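# Set the control box dial to 6, box upright

## Task

Rotate the dial on the control box until it points at 6, and make sure the control box is still upright afterward.

## Robot and tools

Robot: two arms on a table, left_arm (base near y = +0.318 m) and right_arm (base near y = -0.278 m), both at x about 0. Each carries a five-finger hand; right_arm has a right hand and left_arm a mirror-image left hand. Joint ranges (rad, base to hand): waist -2.880 to 2.880, shoulder 0.000 to 3.142, elbow 0.000 to 3.019 (straight at 2.964), wrist pitch -1.693 to 1.571, wrist yaw -1.571 to 1.571, wrist roll -2.094 to 2.094.

Scene frame: origin at table-top height halfway between the nominal bases; +x points out over the table, +z up, left_arm is on the +y side (image left/right does not follow these names). Reported hand positions (metres) and end_effector_quat_wxyz use this frame. Each hand has a hand point about 0.15 m out from the wrist face, 0.05 m in front of the palm. Its +z runs along the straight fingers, +y out of the palm, +x across the palm away from the thumb on the right hand and toward the thumb on the left hand. Straight fingers extend 0.06 to 0.07 m past the point and sit 0.06 m behind it along -y. A wrist bracket on the little-finger side can strike objects.

The row: every movement command is a row of 28 numbers, each in [-1, 1], always covering both arms. Order: left_arm dx, dy, dz, rx, ry, rz; left hand thumb_turn, thumb_bend, index, middle, ring, little; left force_limit, speed; then the same 14 for right_arm. The six pose numbers are an offset, not a pose: measured from that arm's Hand target at the start of the action or move, along the Hand target's own axes. 1.0 equals 0.6 m for dx, dy, dz and 180 degrees for rx, ry, rz, which form a single rotation vector. All-zero pose numbers re-request the current Hand target. The six finger numbers are absolute targets: -1 open/straight, +1 closed/curled; thumb_turn -1 is beside the palm, +1 in front of it. force_limit maps -1..+1 to about 0..10 N at the fingertip (0..15 N for the two thumb motors). speed rises from near zero at -1 to full at +0.48 and stays full above. To keep a hand unchanged, resend the eight hand numbers you last sent it; if you never sent any in this scene, send its hand_measured six values plus hand_force_limit and hand_speed. Close at speed -0.94 or slower for a gentle grip. The thumb-opposed grip fits objects about 0.035 to 0.065 m thick, handles down to about 0.025 m.

execute_actions: actions is a list of actions; each action is a list of up to 15 rows, one per 1/30 s step, so an action lasts 0.5 s, and a short list repeats its last row. Every row within an action counts from the same start, and each new action starts from the updated Hand target, so repeating an offset keeps moving. cameras: list of names, ["all"], or []; images come by default only with an empty actions list.

move: target is one 28-number row or a list of up to 15 rows, all offsets from the same starting Hand targets. Straight-line paths, all ending together, at least 0.5 s, capped at 10 s. speed in m/s, 0.002 to 4.3, default 0.25 (turn rate up to twice that in rad/s), one value or one per target. blend in metres rounds corners in a list; 0 stops at each. blocking=false returns after about 0.5 s while motion continues. Finger changes in later targets are applied on arrival. The result adds a move: line (done, off_target, moving, held, fault) and limits such as paced (pose clipped) or held (steps withheld). Paths do not avoid obstacles or the other arm.

wait: seconds 0 to 10, arms hold their last command. stop: brakes a running move. zoom_image: camera plus region [x0, y0, x1, y1] in pixels, at most 504 by 504, from the latest images. show_instructions: shows reference pages. finished_scene: scene number (1 to 3); ends the scene irreversibly, so the dial must already read 6 with the box upright.

Cameras (896x504): cam_head_left, cam_head_right, cam_high, cam_low, cam_left_wrist, cam_right_wrist.

Results: per arm, end effector position and quaternion, Hand target (last commanded pose after clipping, the base for the next offsets), joint positions, velocities (may read within noise or be omitted), torques (include arm weight; numbers 3 and 4 wrap at ±28 N m), and per hand hand_measured, hand_stopped_by (moving, target, force, stalled, fault), hand_load_n (positive when pushed open), hand_force_limit, hand_speed. A dropped grip shows as hand_load_n near 0.

Behaviour: orientation commands are clipped to 40 degrees from the measured one each step. Hands often rest 1 to 3 cm (up to 5) short, usually low, with no contact; another command, even zeros, re-requests the target, or send the remaining gap as an offset. Small turns can shift the hand point noticeably. A blocked arm keeps pushing until commanded back past its hand point. A finger motor starts only if its target changes by 0.002 or more; to squeeze more, raise force_limit and send a more-closed target.

Avoid: knocking the control box over or off the table, fast contacts and hard presses, letting the arms or hands touch each other, paths passing near an arm's own base, and holding stretched or stalled poses that heat motors (MOTOR HOT at 85 °C, arm drops at 100 °C).

Each tool is called after "Call:" in YAML: its name, and indented under it one key for each argument.

Reference images:

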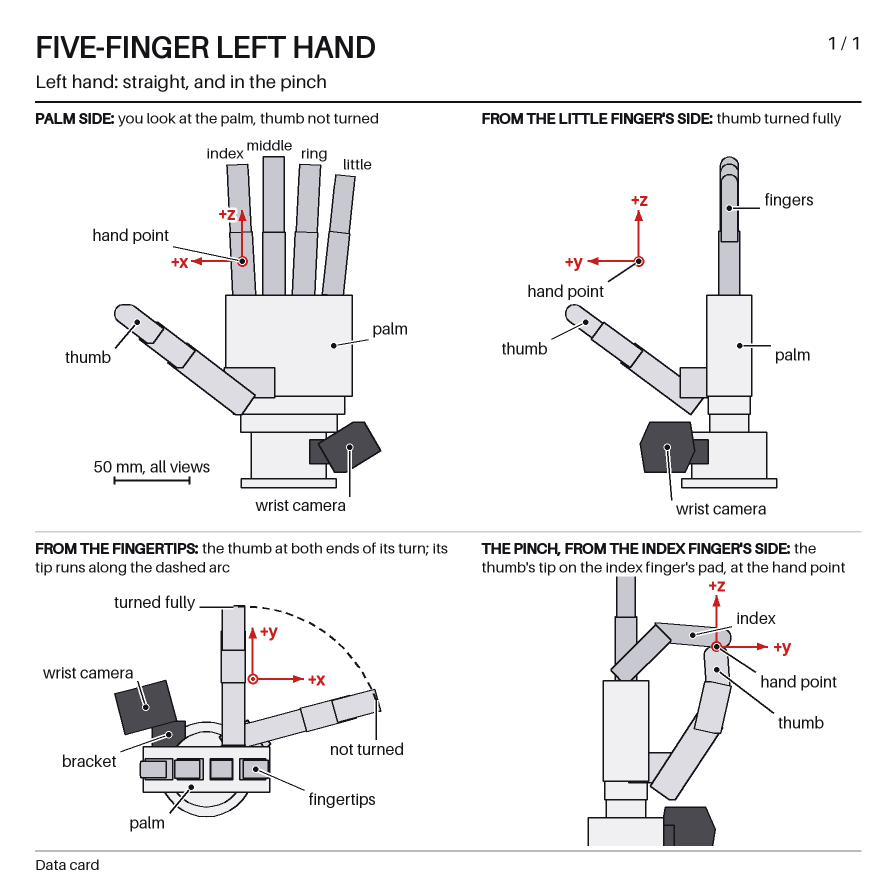

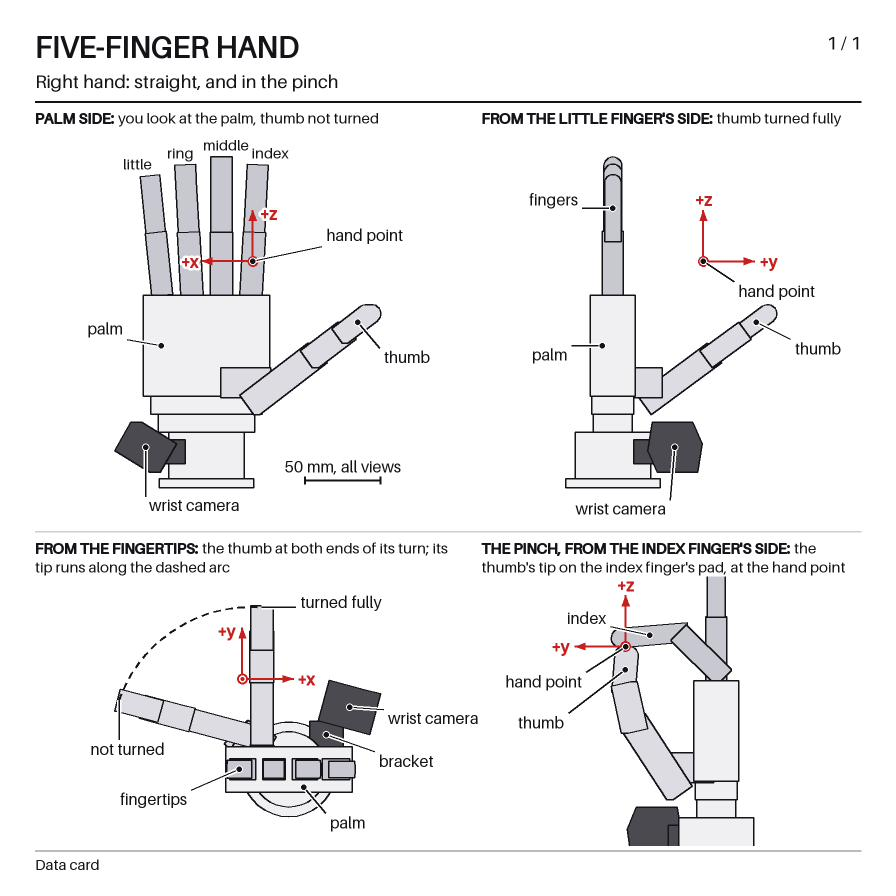

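## Session

Call:
execute_actions:
  actions: []

Scene clock: 0.00 s.
left_arm: end_effector_position=(+0.3224, +0.3518, +0.2498) hand_measured=(-1.000, -1.000, -1.000, -1.000, -1.000, -1.000) hand_load_n=(+0.0, +0.0, +0.0, +0.0, +0.0, +0.0) hand_stopped_by=(target, target, target, target, target, target) hand_force_limit=0.00 hand_speed=-0.80 end_effector_quat_wxyz=(-0.009, -0.035, +0.999, -0.007) | right_arm: end_effector_position=(+0.5523, -0.3425, +0.1824) hand_measured=(-1.000, -1.000, -1.000, -1.000, -1.000, -1.000) hand_load_n=(+0.0, +0.0, +0.0, +0.0, +0.0, +0.0) hand_stopped_by=(target, target, target, target, target, target) hand_force_limit=0.00 hand_speed=-0.80 end_effector_quat_wxyz=(-0.029, +0.962, +0.159, +0.218)
Joint positions: left_arm=[-0.091 1.285 1.299 -1.601 0.016 1.444] | right_arm=[-0.055 1.574 1.387 -0.962 -0.144 -1.912]
Joint velocities: within noise
Joint torques (N m): no reading
Motor temperatures (°C): left_arm=[29 31 30 29 28 29] | right_arm=[31 32 28 31 31 31]
Heat: left arm: hottest shoulder 31 °C; right arm: hottest shoulder 32 °C.
Hand target: left_arm +0.3301, +0.3521, +0.2593; +0.007, -0.037, +0.999, -0.007 | right_arm +0.5627, -0.3421, +0.1953; -0.027, +0.958, +0.161, +0.234

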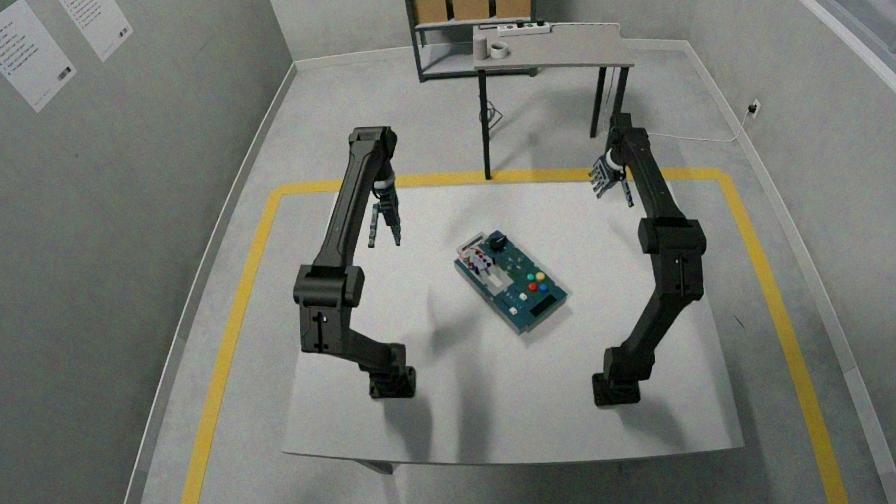

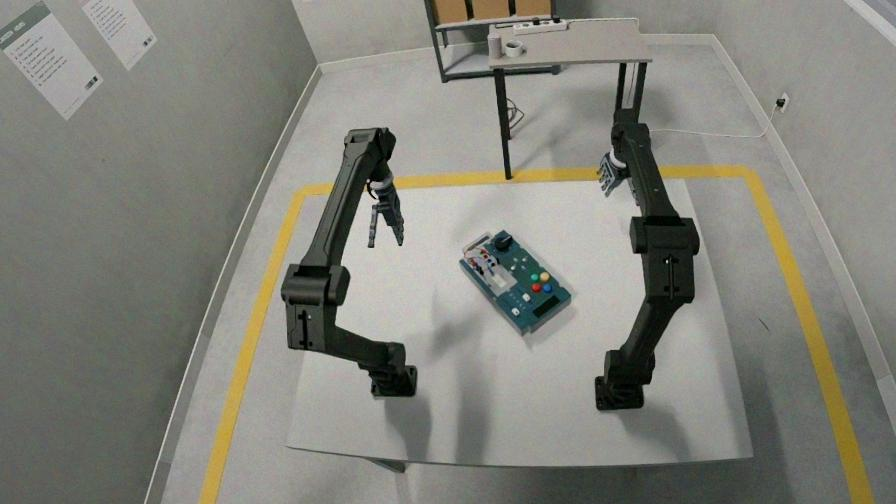

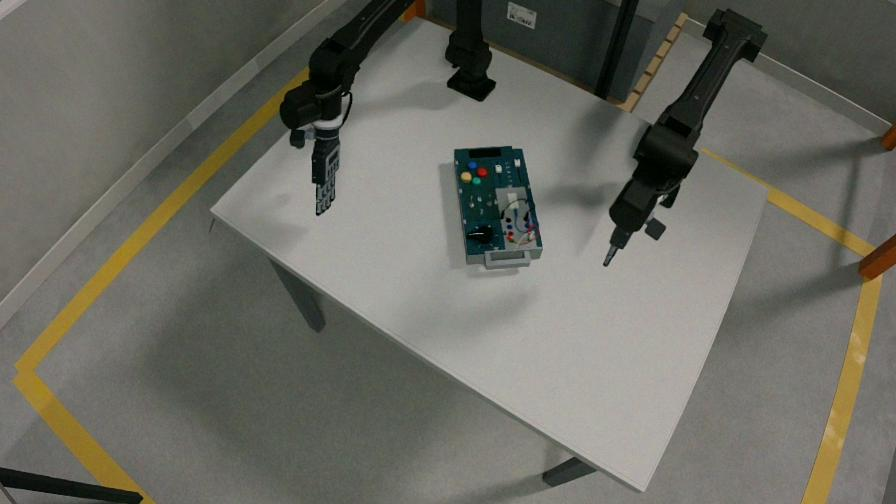

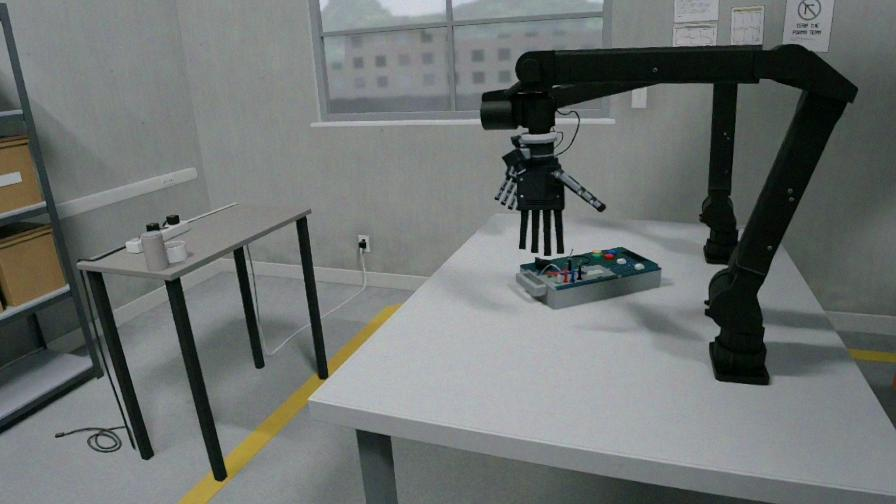

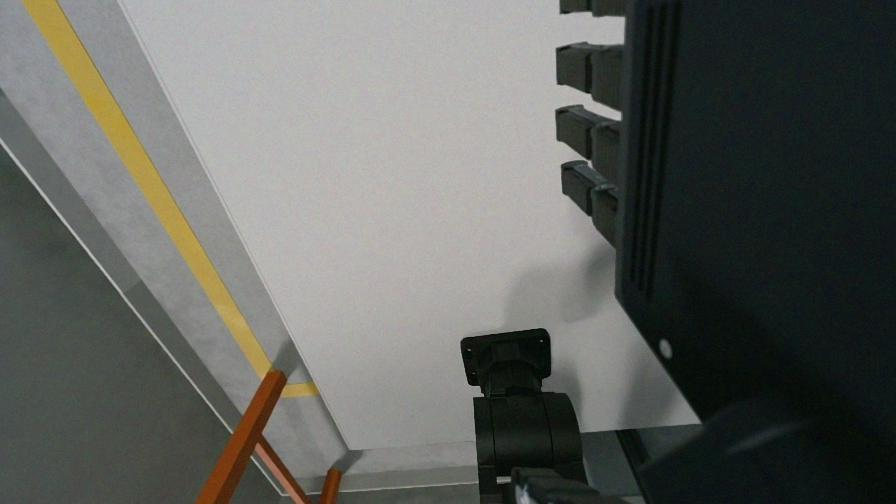

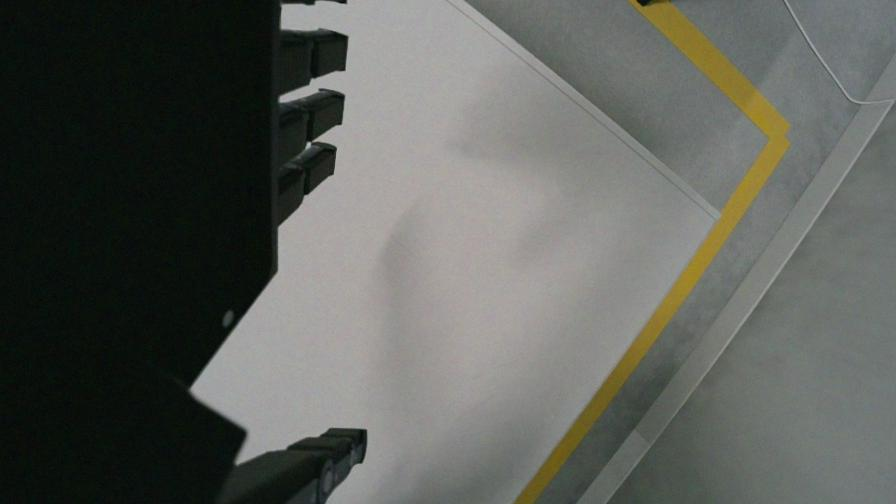

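Call:
zoom_image:
  camera: "cam_high"
  region: [430, 130, 560, 280]

Call:
zoom_image:
  camera: "cam_head_right"
  region: [450, 220, 580, 340]

Call:
zoom_image:
  camera: "cam_low"
  region: [490, 220, 680, 320]

Call:
zoom_image:
  camera: "cam_high"
  region: [455, 210, 515, 260]

Call:
zoom_image:
  camera: "cam_head_left"
  region: [470, 220, 530, 270]

Scaled by 3.360 from the camera's 896x504 image, which has a finer 1280x720 frame.

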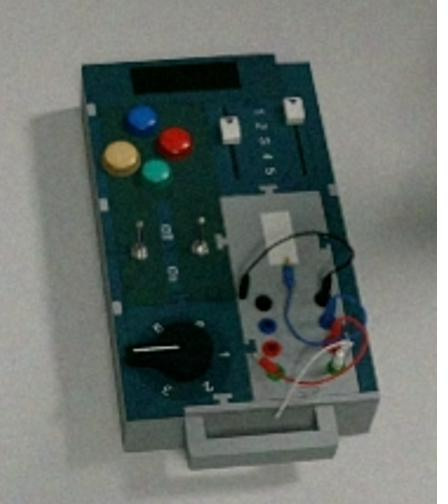

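Scaled by 3.877 from the camera's 896x504 image, which has a finer 1280x720 frame.

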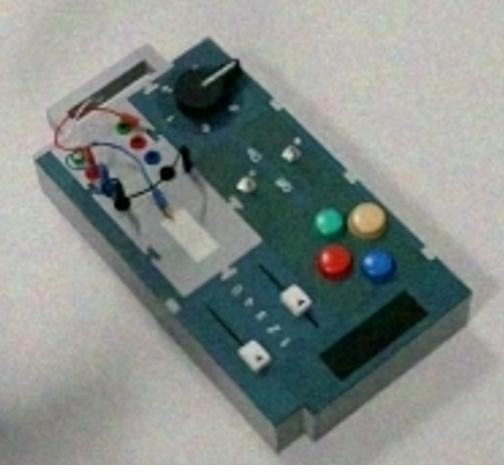

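Scaled by 2.653 from the camera's 896x504 image, which has a finer 1280x720 frame.

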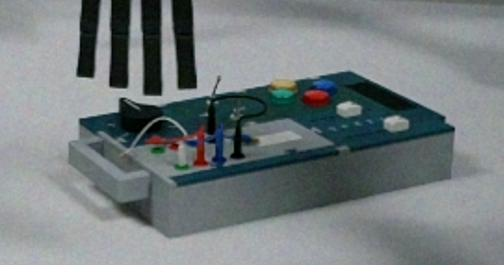

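Scaled by 8.400 from the camera's 896x504 image, which has a finer 1280x720 frame.

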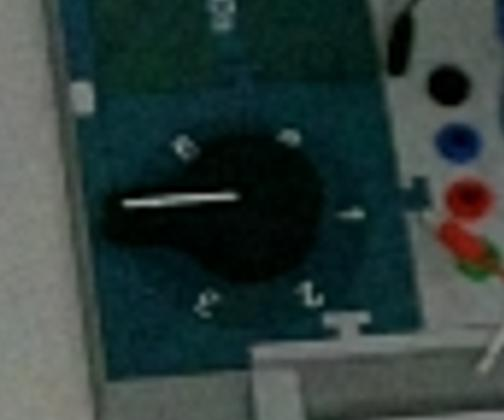

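Scaled by 8.400 from the camera's 896x504 image, which has a finer 1280x720 frame.

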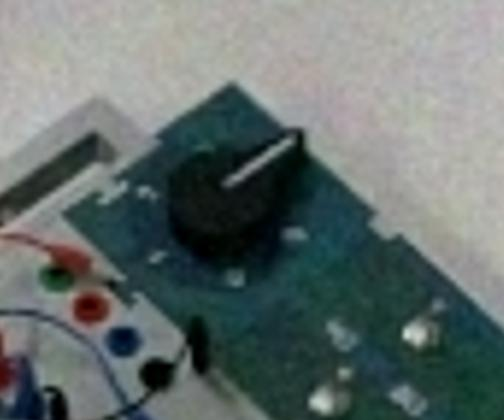

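Call:
move:
  target: [0,0,0,0,0,0,-1,-1,-1,-1,-1,-1,0,-0.8,-0.0453,-0.649,-0.1997,-0.0885,-0.1353,0.3932,-1,-1,-1,1,1,1,0,-0.2]
  speed: 0.2
  cameras: ["all"]

Scene clock: 10.33 s.
left_arm: end_effector_position=(+0.3224, +0.3518, +0.2498) hand_measured=(-1.000, -1.000, -1.000, -1.000, -1.000, -1.000) hand_load_n=(+0.0, +0.0, +0.0, +0.0, +0.0, +0.0) hand_stopped_by=(target, target, target, target, target, target) hand_force_limit=0.00 hand_speed=-0.80 end_effector_quat_wxyz=(-0.009, -0.035, +0.999, -0.007) | right_arm: end_effector_position=(+0.3511, -0.0070, +0.2717) hand_measured=(-1.000, -1.000, -1.000, +1.000, +1.000, +1.000) hand_load_n=(+0.0, +0.0, +0.0, +0.0, +0.0, +0.0) hand_stopped_by=(target, target, target, target, target, target) hand_force_limit=0.00 hand_speed=-0.20 end_effector_quat_wxyz=(+0.002, +0.898, -0.440, -0.002)
Joint positions: left_arm=[-0.091 1.285 1.299 -1.601 0.016 1.444] | right_arm=[0.569 1.706 1.819 -1.689 -0.001 -0.082]
Joint torques (N m): left_arm=[0.26 -6.53 9.81 0.68 -0.08 0.07] | right_arm=[1.67 -10.93 13.46 -0.95 0 0.19]
Heat: left arm: hottest elbow 32 °C; right arm: hottest shoulder 32 °C.
Hand target: left_arm +0.3301, +0.3521, +0.2593; +0.007, -0.037, +0.999, -0.007 | right_arm +0.3618, +0.0030, +0.2805; +0.000, +0.894, -0.447, +0.000
Off the commanded pose: left_arm 0.012 m, 2 deg | right_arm 0.017 m, 1 deg.
joint sent to its limit (right arm) — joint 4 (wrist pitch), lower limit. The joint targets still meet the commanded pose.
move: off_target (left_arm, right_arm)

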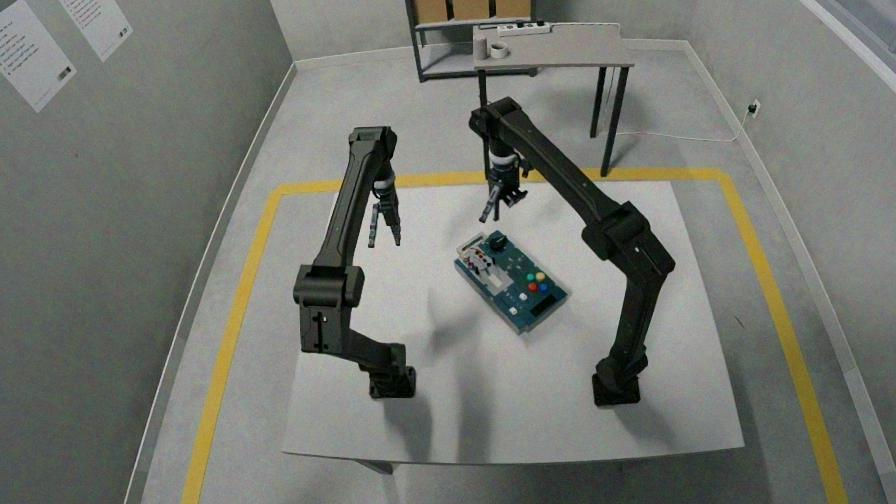

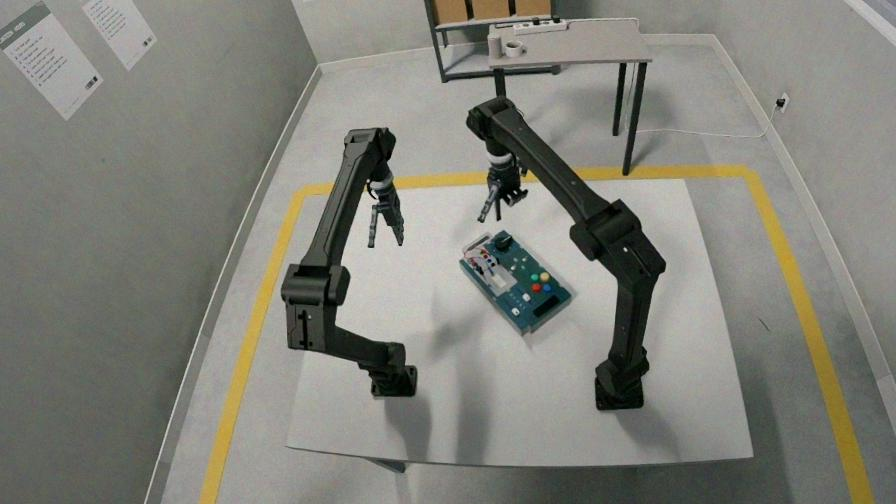

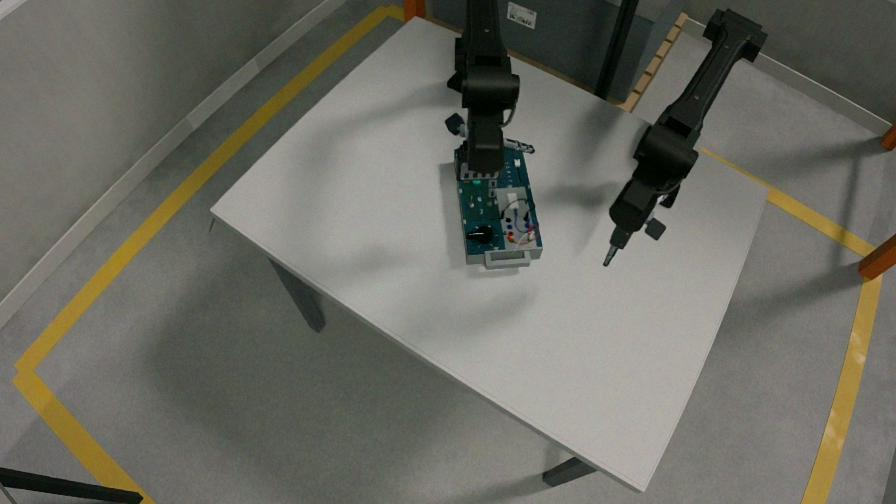

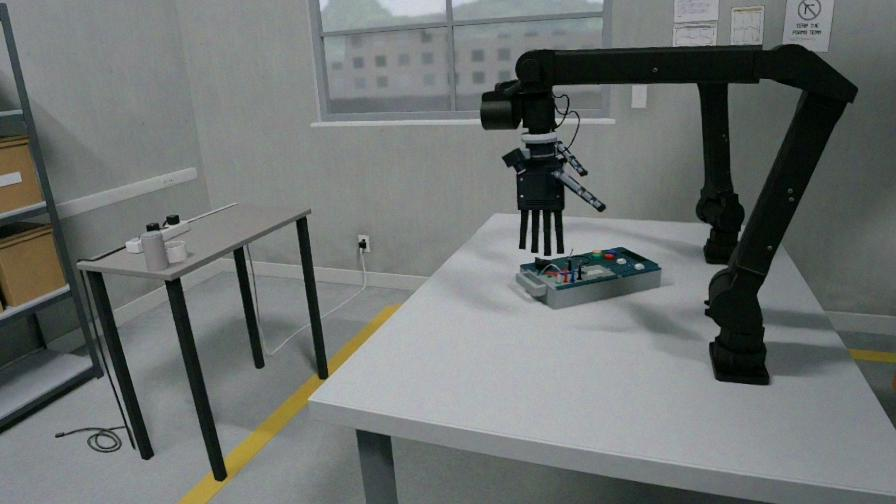

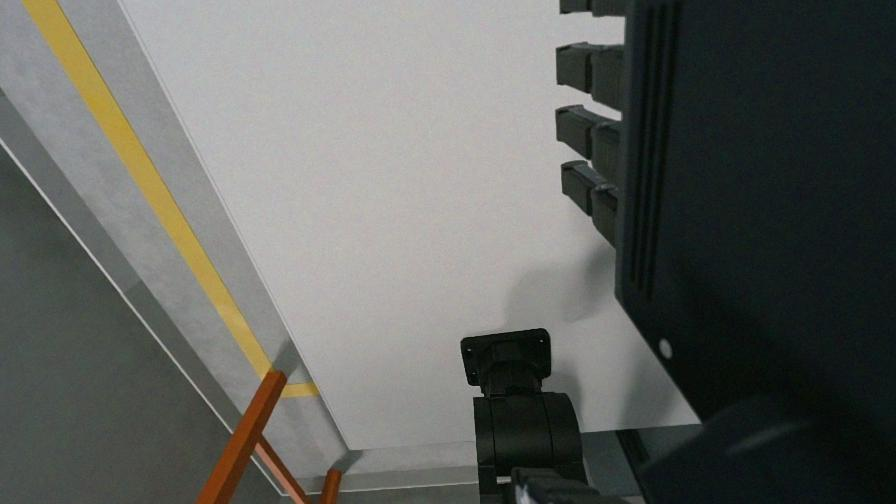

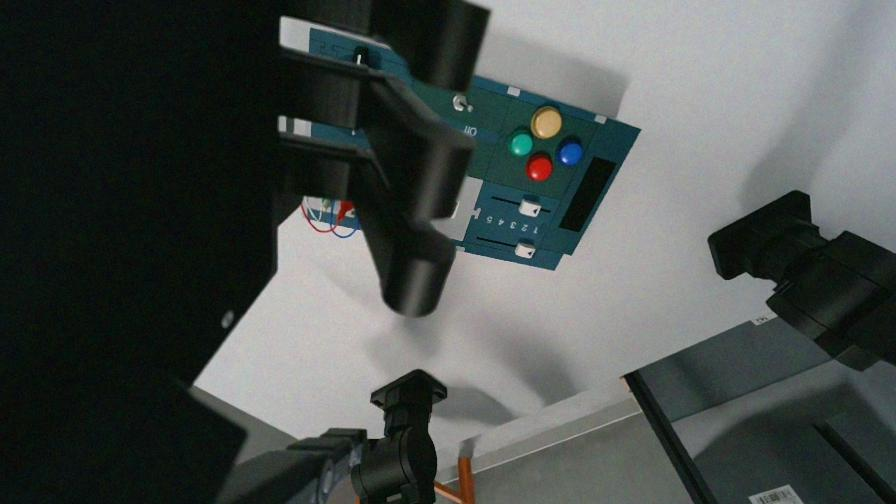

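Call:
zoom_image:
  camera: "cam_right_wrist"
  region: [280, 0, 660, 290]

Call:
zoom_image:
  camera: "cam_right_wrist"
  region: [280, 10, 400, 100]

Call:
zoom_image:
  camera: "cam_head_left"
  region: [420, 80, 580, 270]

Call:
zoom_image:
  camera: "cam_high"
  region: [420, 80, 580, 280]

Call:
zoom_image:
  camera: "cam_low"
  region: [470, 100, 680, 320]

Scaled by 1.326 from the camera's 896x504 image, which has a finer 1280x720 frame.

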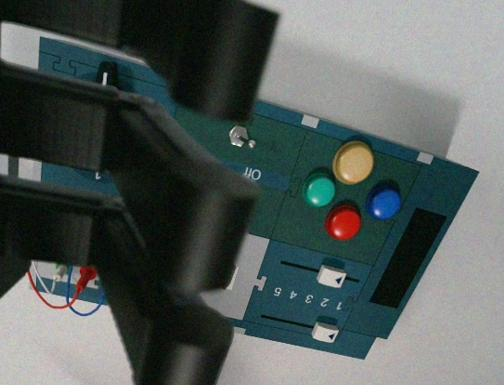

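Scaled by 4.200 from the camera's 896x504 image, which has a finer 1280x720 frame.

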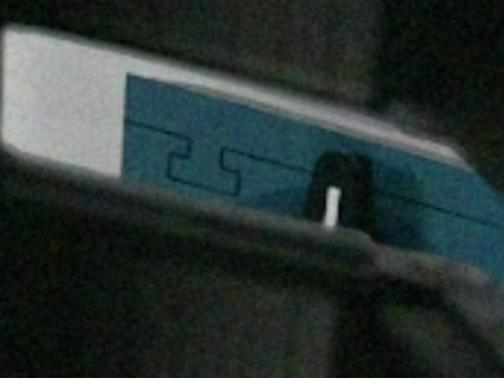

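Scaled by 2.653 from the camera's 896x504 image, which has a finer 1280x720 frame.

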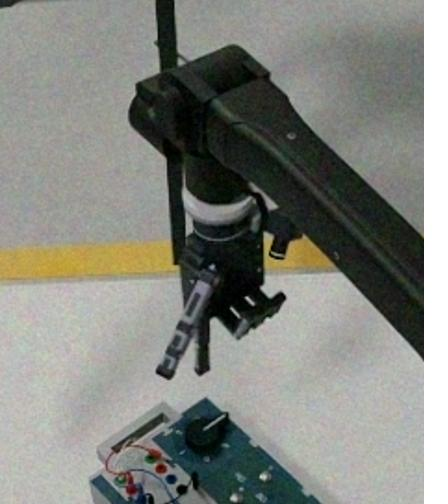

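Scaled by 2.520 from the camera's 896x504 image, which has a finer 1280x720 frame.

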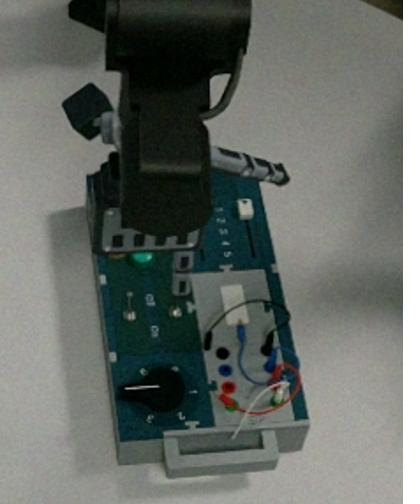

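Scaled by 2.291 from the camera's 896x504 image, which has a finer 1280x720 frame.

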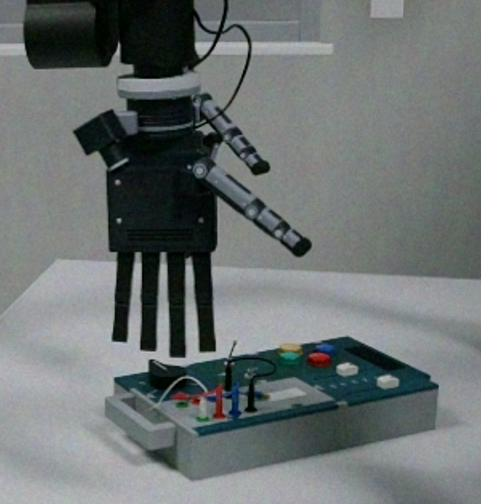

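Call:
move:
  target: [0,0,0,0,0,0,-1,-1,-1,-1,-1,-1,0,-0.8,0.0397,-0.0557,0.1158,0,0,0,-1,-1,-1,1,1,1,0,-0.2]
  speed: 0.1
  cameras: ["cam_head_left","cam_head_right","cam_high","cam_low","cam_right_wrist"]

Call:
zoom_image:
  camera: "cam_head_left"
  region: [460, 190, 540, 270]

Call:
zoom_image:
  camera: "cam_head_right"
  region: [460, 190, 540, 270]

Call:
zoom_image:
  camera: "cam_high"
  region: [440, 160, 540, 280]

Call:
zoom_image:
  camera: "cam_low"
  region: [490, 180, 650, 320]

Scene clock: 14.23 s.
left_arm: end_effector_position=(+0.3224, +0.3518, +0.2498) hand_measured=(-1.000, -1.000, -1.000, -1.000, -1.000, -1.000) hand_load_n=(+0.0, +0.0, +0.0, +0.0, +0.0, +0.0) hand_stopped_by=(target, target, target, target, target, target) hand_force_limit=0.00 hand_speed=-0.80 end_effector_quat_wxyz=(-0.009, -0.035, +0.999, -0.007) | right_arm: end_effector_position=(+0.3917, +0.0028, +0.2173) hand_measured=(-1.000, -1.000, -1.000, +1.000, +1.000, +1.000) hand_load_n=(+0.0, +0.0, +0.0, +0.0, +0.0, +0.0) hand_stopped_by=(target, target, target, target, target, target) hand_force_limit=0.00 hand_speed=-0.20 end_effector_quat_wxyz=(+0.005, +0.892, -0.452, -0.003)
Joint positions: left_arm=[-0.091 1.285 1.299 -1.601 0.016 1.444] | right_arm=[0.541 1.812 1.819 -1.589 -0.001 -0.082]
Joint torques (N m): left_arm=[0.32 -6.36 9.89 0.59 -0.04 0.12] | right_arm=[0.79 -12.75 10.02 0.24 0.05 -0.15]
Motor temperatures (°C): left_arm=[29 31 32 29 28 29] | right_arm=[31 32 33 31 31 31]
Heat: left arm: hottest elbow 32 °C; right arm: hottest elbow 33 °C.
Hand target: left_arm +0.3301, +0.3521, +0.2593; +0.007, -0.037, +0.999, -0.007 | right_arm +0.4029, +0.0040, +0.2110; +0.000, +0.894, -0.447, +0.000
Off the commanded pose: left_arm 0.012 m, 2 deg | right_arm 0.013 m, 1 deg.
move: off_target (left_arm, right_arm)
Images, in order (width x height): cam_head_left 896x504, cam_head_right 896x504, cam_high 896x504, cam_low 896x504, cam_right_wrist 896x504.

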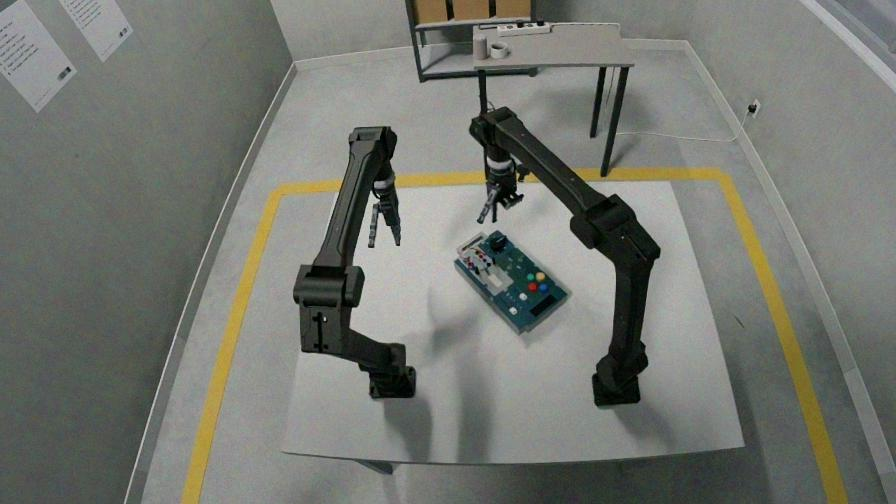

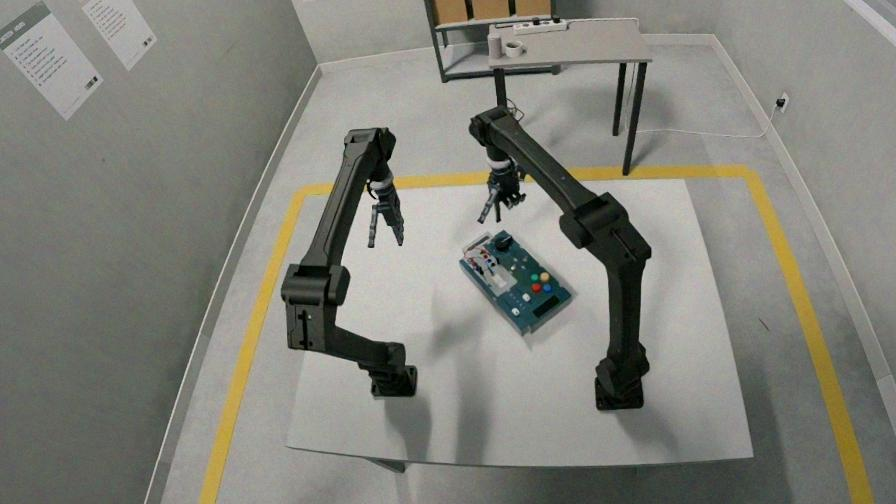

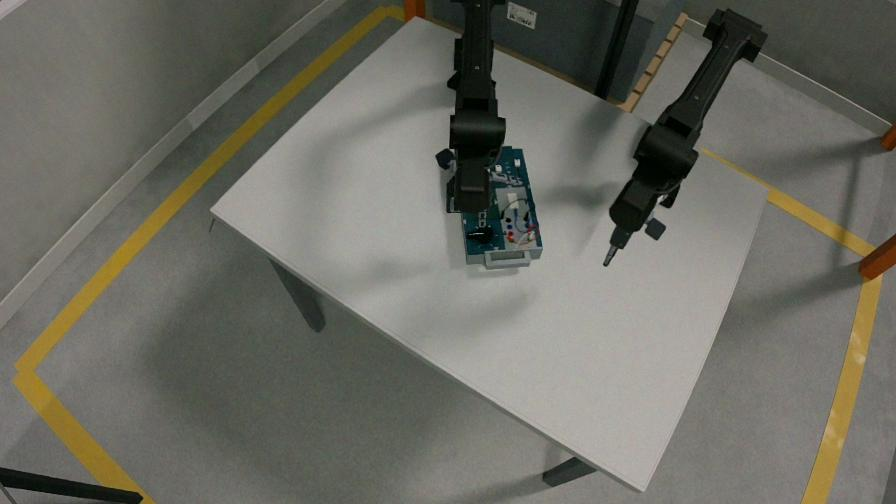

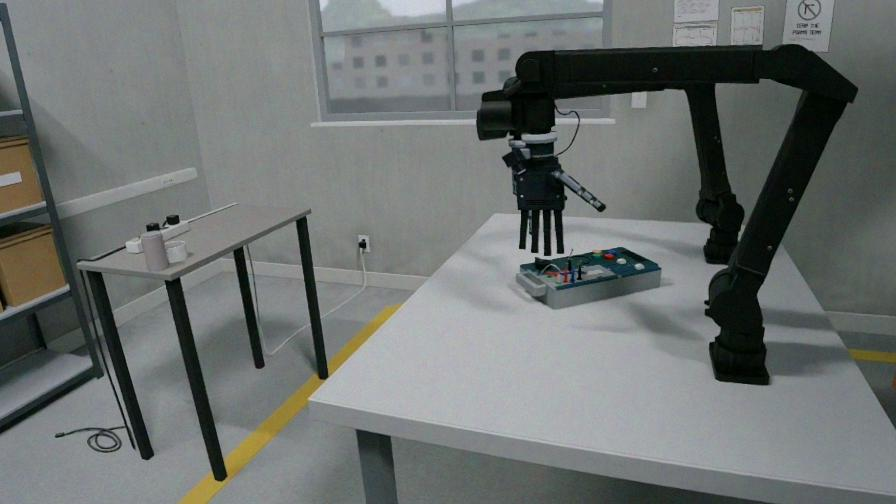

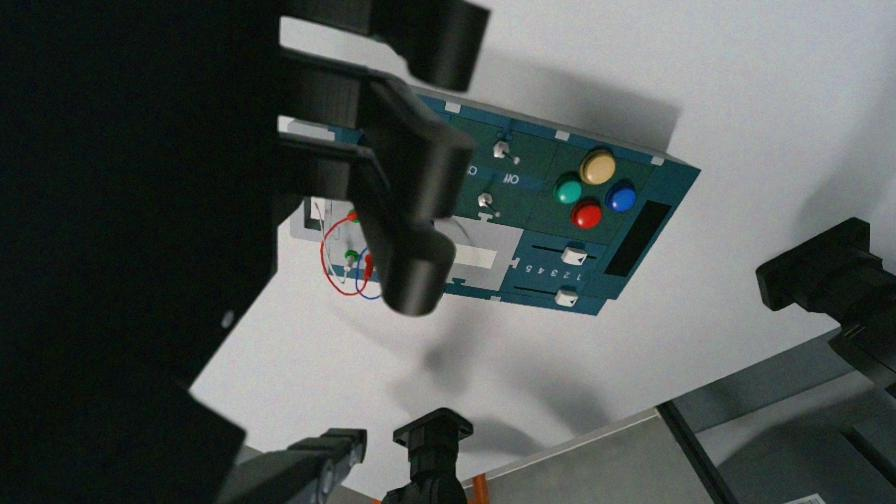

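Scaled by 6.300 from the camera's 896x504 image, which has a finer 1280x720 frame.

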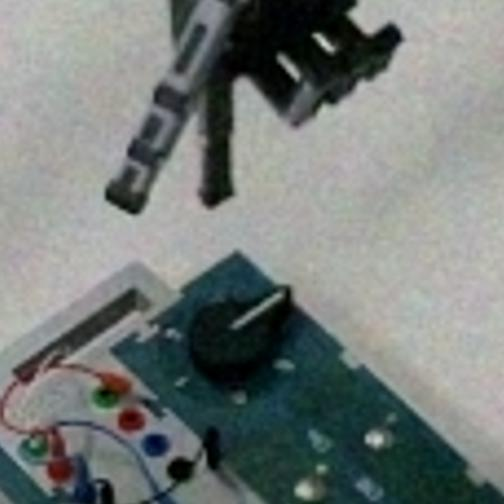

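Scaled by 6.300 from the camera's 896x504 image, which has a finer 1280x720 frame.

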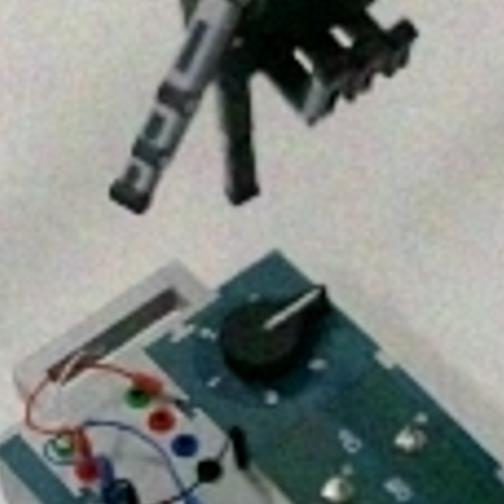

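Scaled by 4.200 from the camera's 896x504 image, which has a finer 1280x720 frame.

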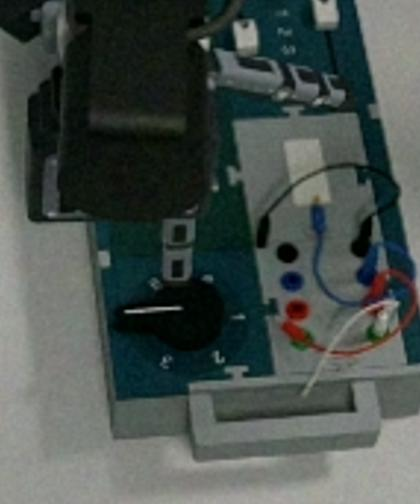

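Scaled by 3.150 from the camera's 896x504 image, which has a finer 1280x720 frame.

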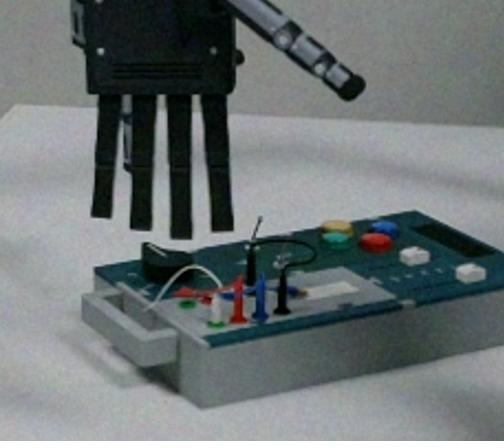

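Call:
move:
  target: [0,0,0,0,0,0,-1,-1,-1,-1,-1,-1,0,-0.8,0,0,0.0583,0,0,0,-1,-1,-1,1,1,1,0,-0.2]
  speed: 0.08
  cameras: ["cam_head_left","cam_head_right","cam_high","cam_low","cam_right_wrist"]

Call:
zoom_image:
  camera: "cam_head_left"
  region: [460, 190, 540, 270]

Call:
zoom_image:
  camera: "cam_high"
  region: [440, 180, 520, 280]

Call:
zoom_image:
  camera: "cam_low"
  region: [490, 180, 650, 320]

Scene clock: 16.93 s.
left_arm: end_effector_position=(+0.3224, +0.3518, +0.2498) hand_measured=(-1.000, -1.000, -1.000, -1.000, -1.000, -1.000) hand_load_n=(+0.0, +0.0, +0.0, +0.0, +0.0, +0.0) hand_stopped_by=(target, target, target, target, target, target) hand_force_limit=0.00 hand_speed=-0.80 end_effector_quat_wxyz=(-0.009, -0.035, +0.999, -0.007) | right_arm: end_effector_position=(+0.3969, +0.0060, +0.1906) hand_measured=(-1.000, -1.000, -1.000, +1.000, +1.000, +1.000) hand_load_n=(+0.0, +0.0, +0.0, +0.5, +0.0, +0.0) hand_stopped_by=(target, target, target, target, target, target) hand_force_limit=0.00 hand_speed=-0.20 end_effector_quat_wxyz=(-0.005, +0.892, -0.452, +0.003)
Joint positions: left_arm=[-0.091 1.285 1.299 -1.601 0.016 1.444] | right_arm=[0.541 1.814 1.756 -1.502 -0.001 -0.082]
Joint torques (N m): left_arm=[0.5 -6.65 9.85 0.65 -0.09 0.11] | right_arm=[0.73 -12.63 8.18 0.31 0.04 -0.16]
Heat: left arm: hottest elbow 33 °C; right arm: hottest elbow 33 °C.
Hand target: left_arm +0.3301, +0.3521, +0.2593; +0.007, -0.037, +0.999, -0.007 | right_arm +0.4029, +0.0040, +0.1759; +0.000, +0.894, -0.447, +0.000
Off the commanded pose: left_arm 0.012 m, 2 deg | right_arm 0.016 m, 1 deg.
move: off_target (left_arm, right_arm)
Images, in order (width x height): cam_head_left 896x504, cam_head_right 896x504, cam_high 896x504, cam_low 896x504, cam_right_wrist 896x504.

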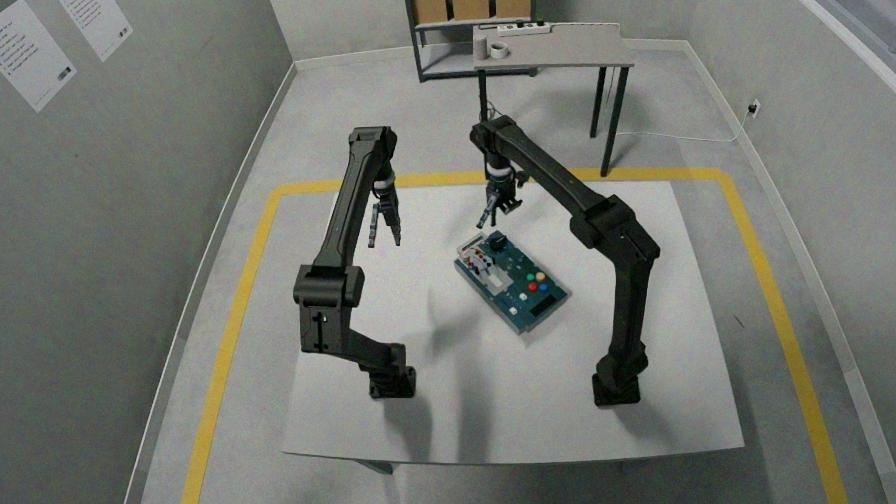

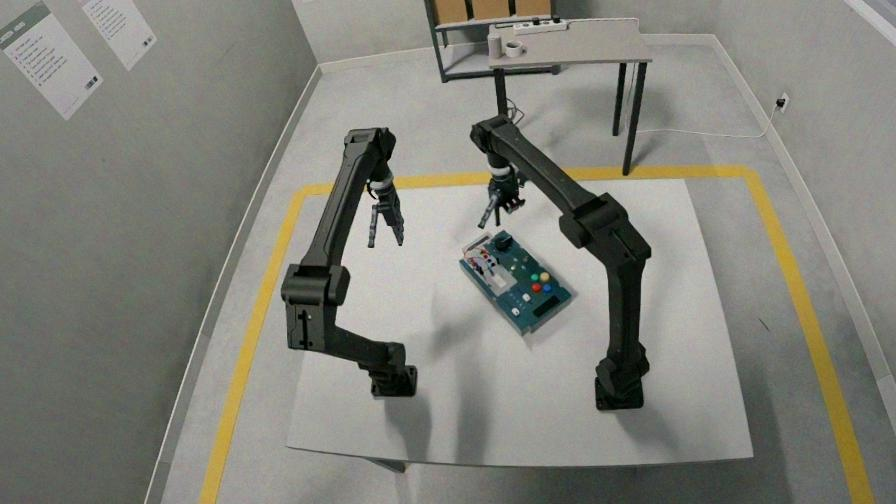

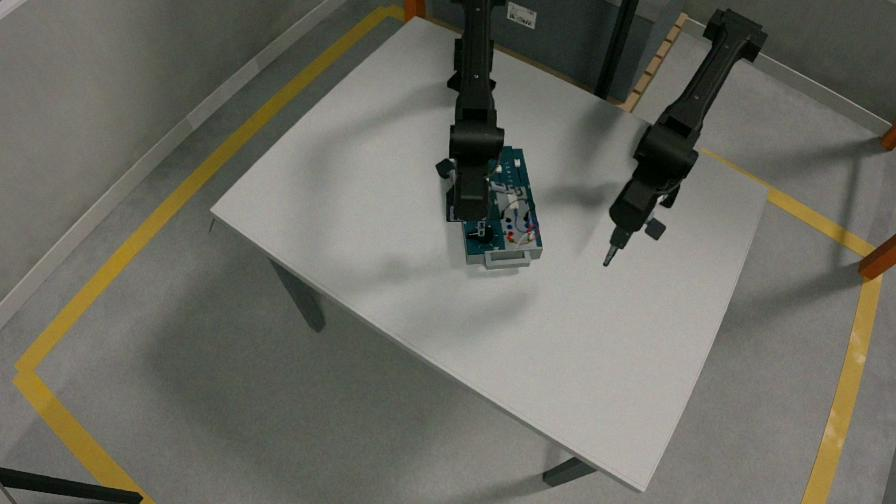

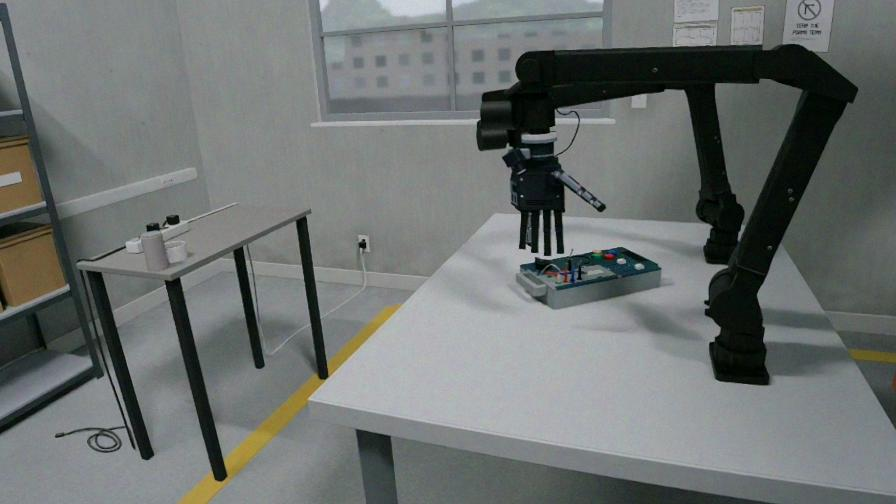

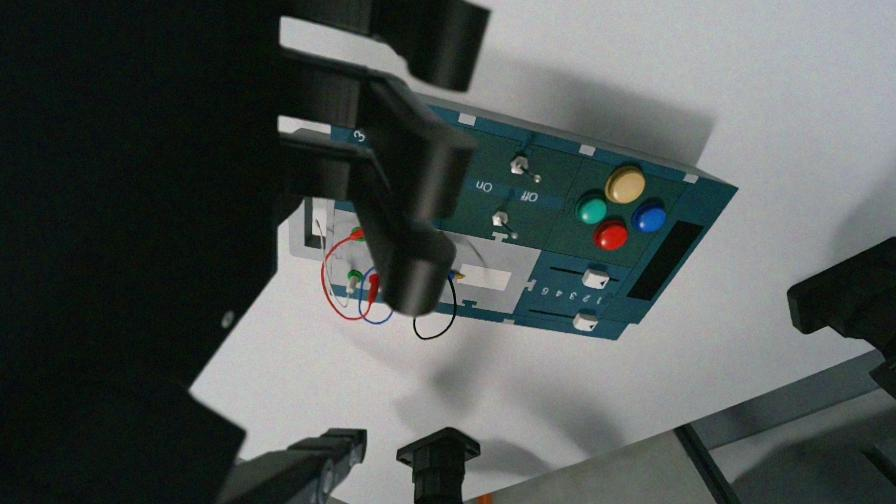

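Scaled by 6.300 from the camera's 896x504 image, which has a finer 1280x720 frame.

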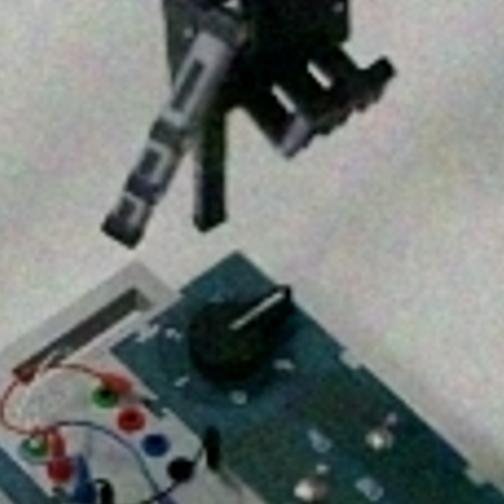

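Scaled by 5.040 from the camera's 896x504 image, which has a finer 1280x720 frame.

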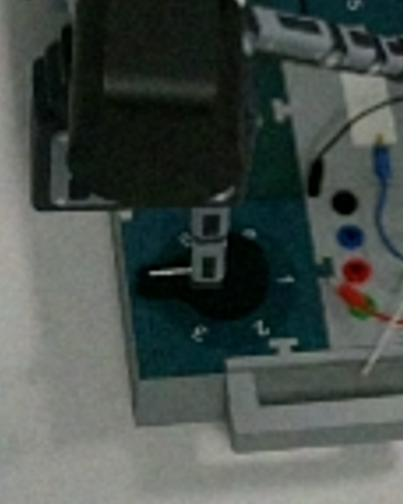

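Scaled by 3.150 from the camera's 896x504 image, which has a finer 1280x720 frame.

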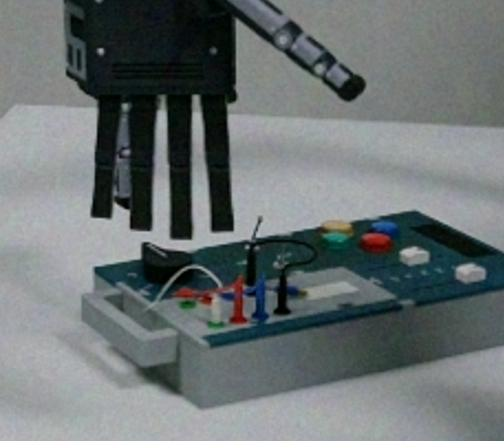

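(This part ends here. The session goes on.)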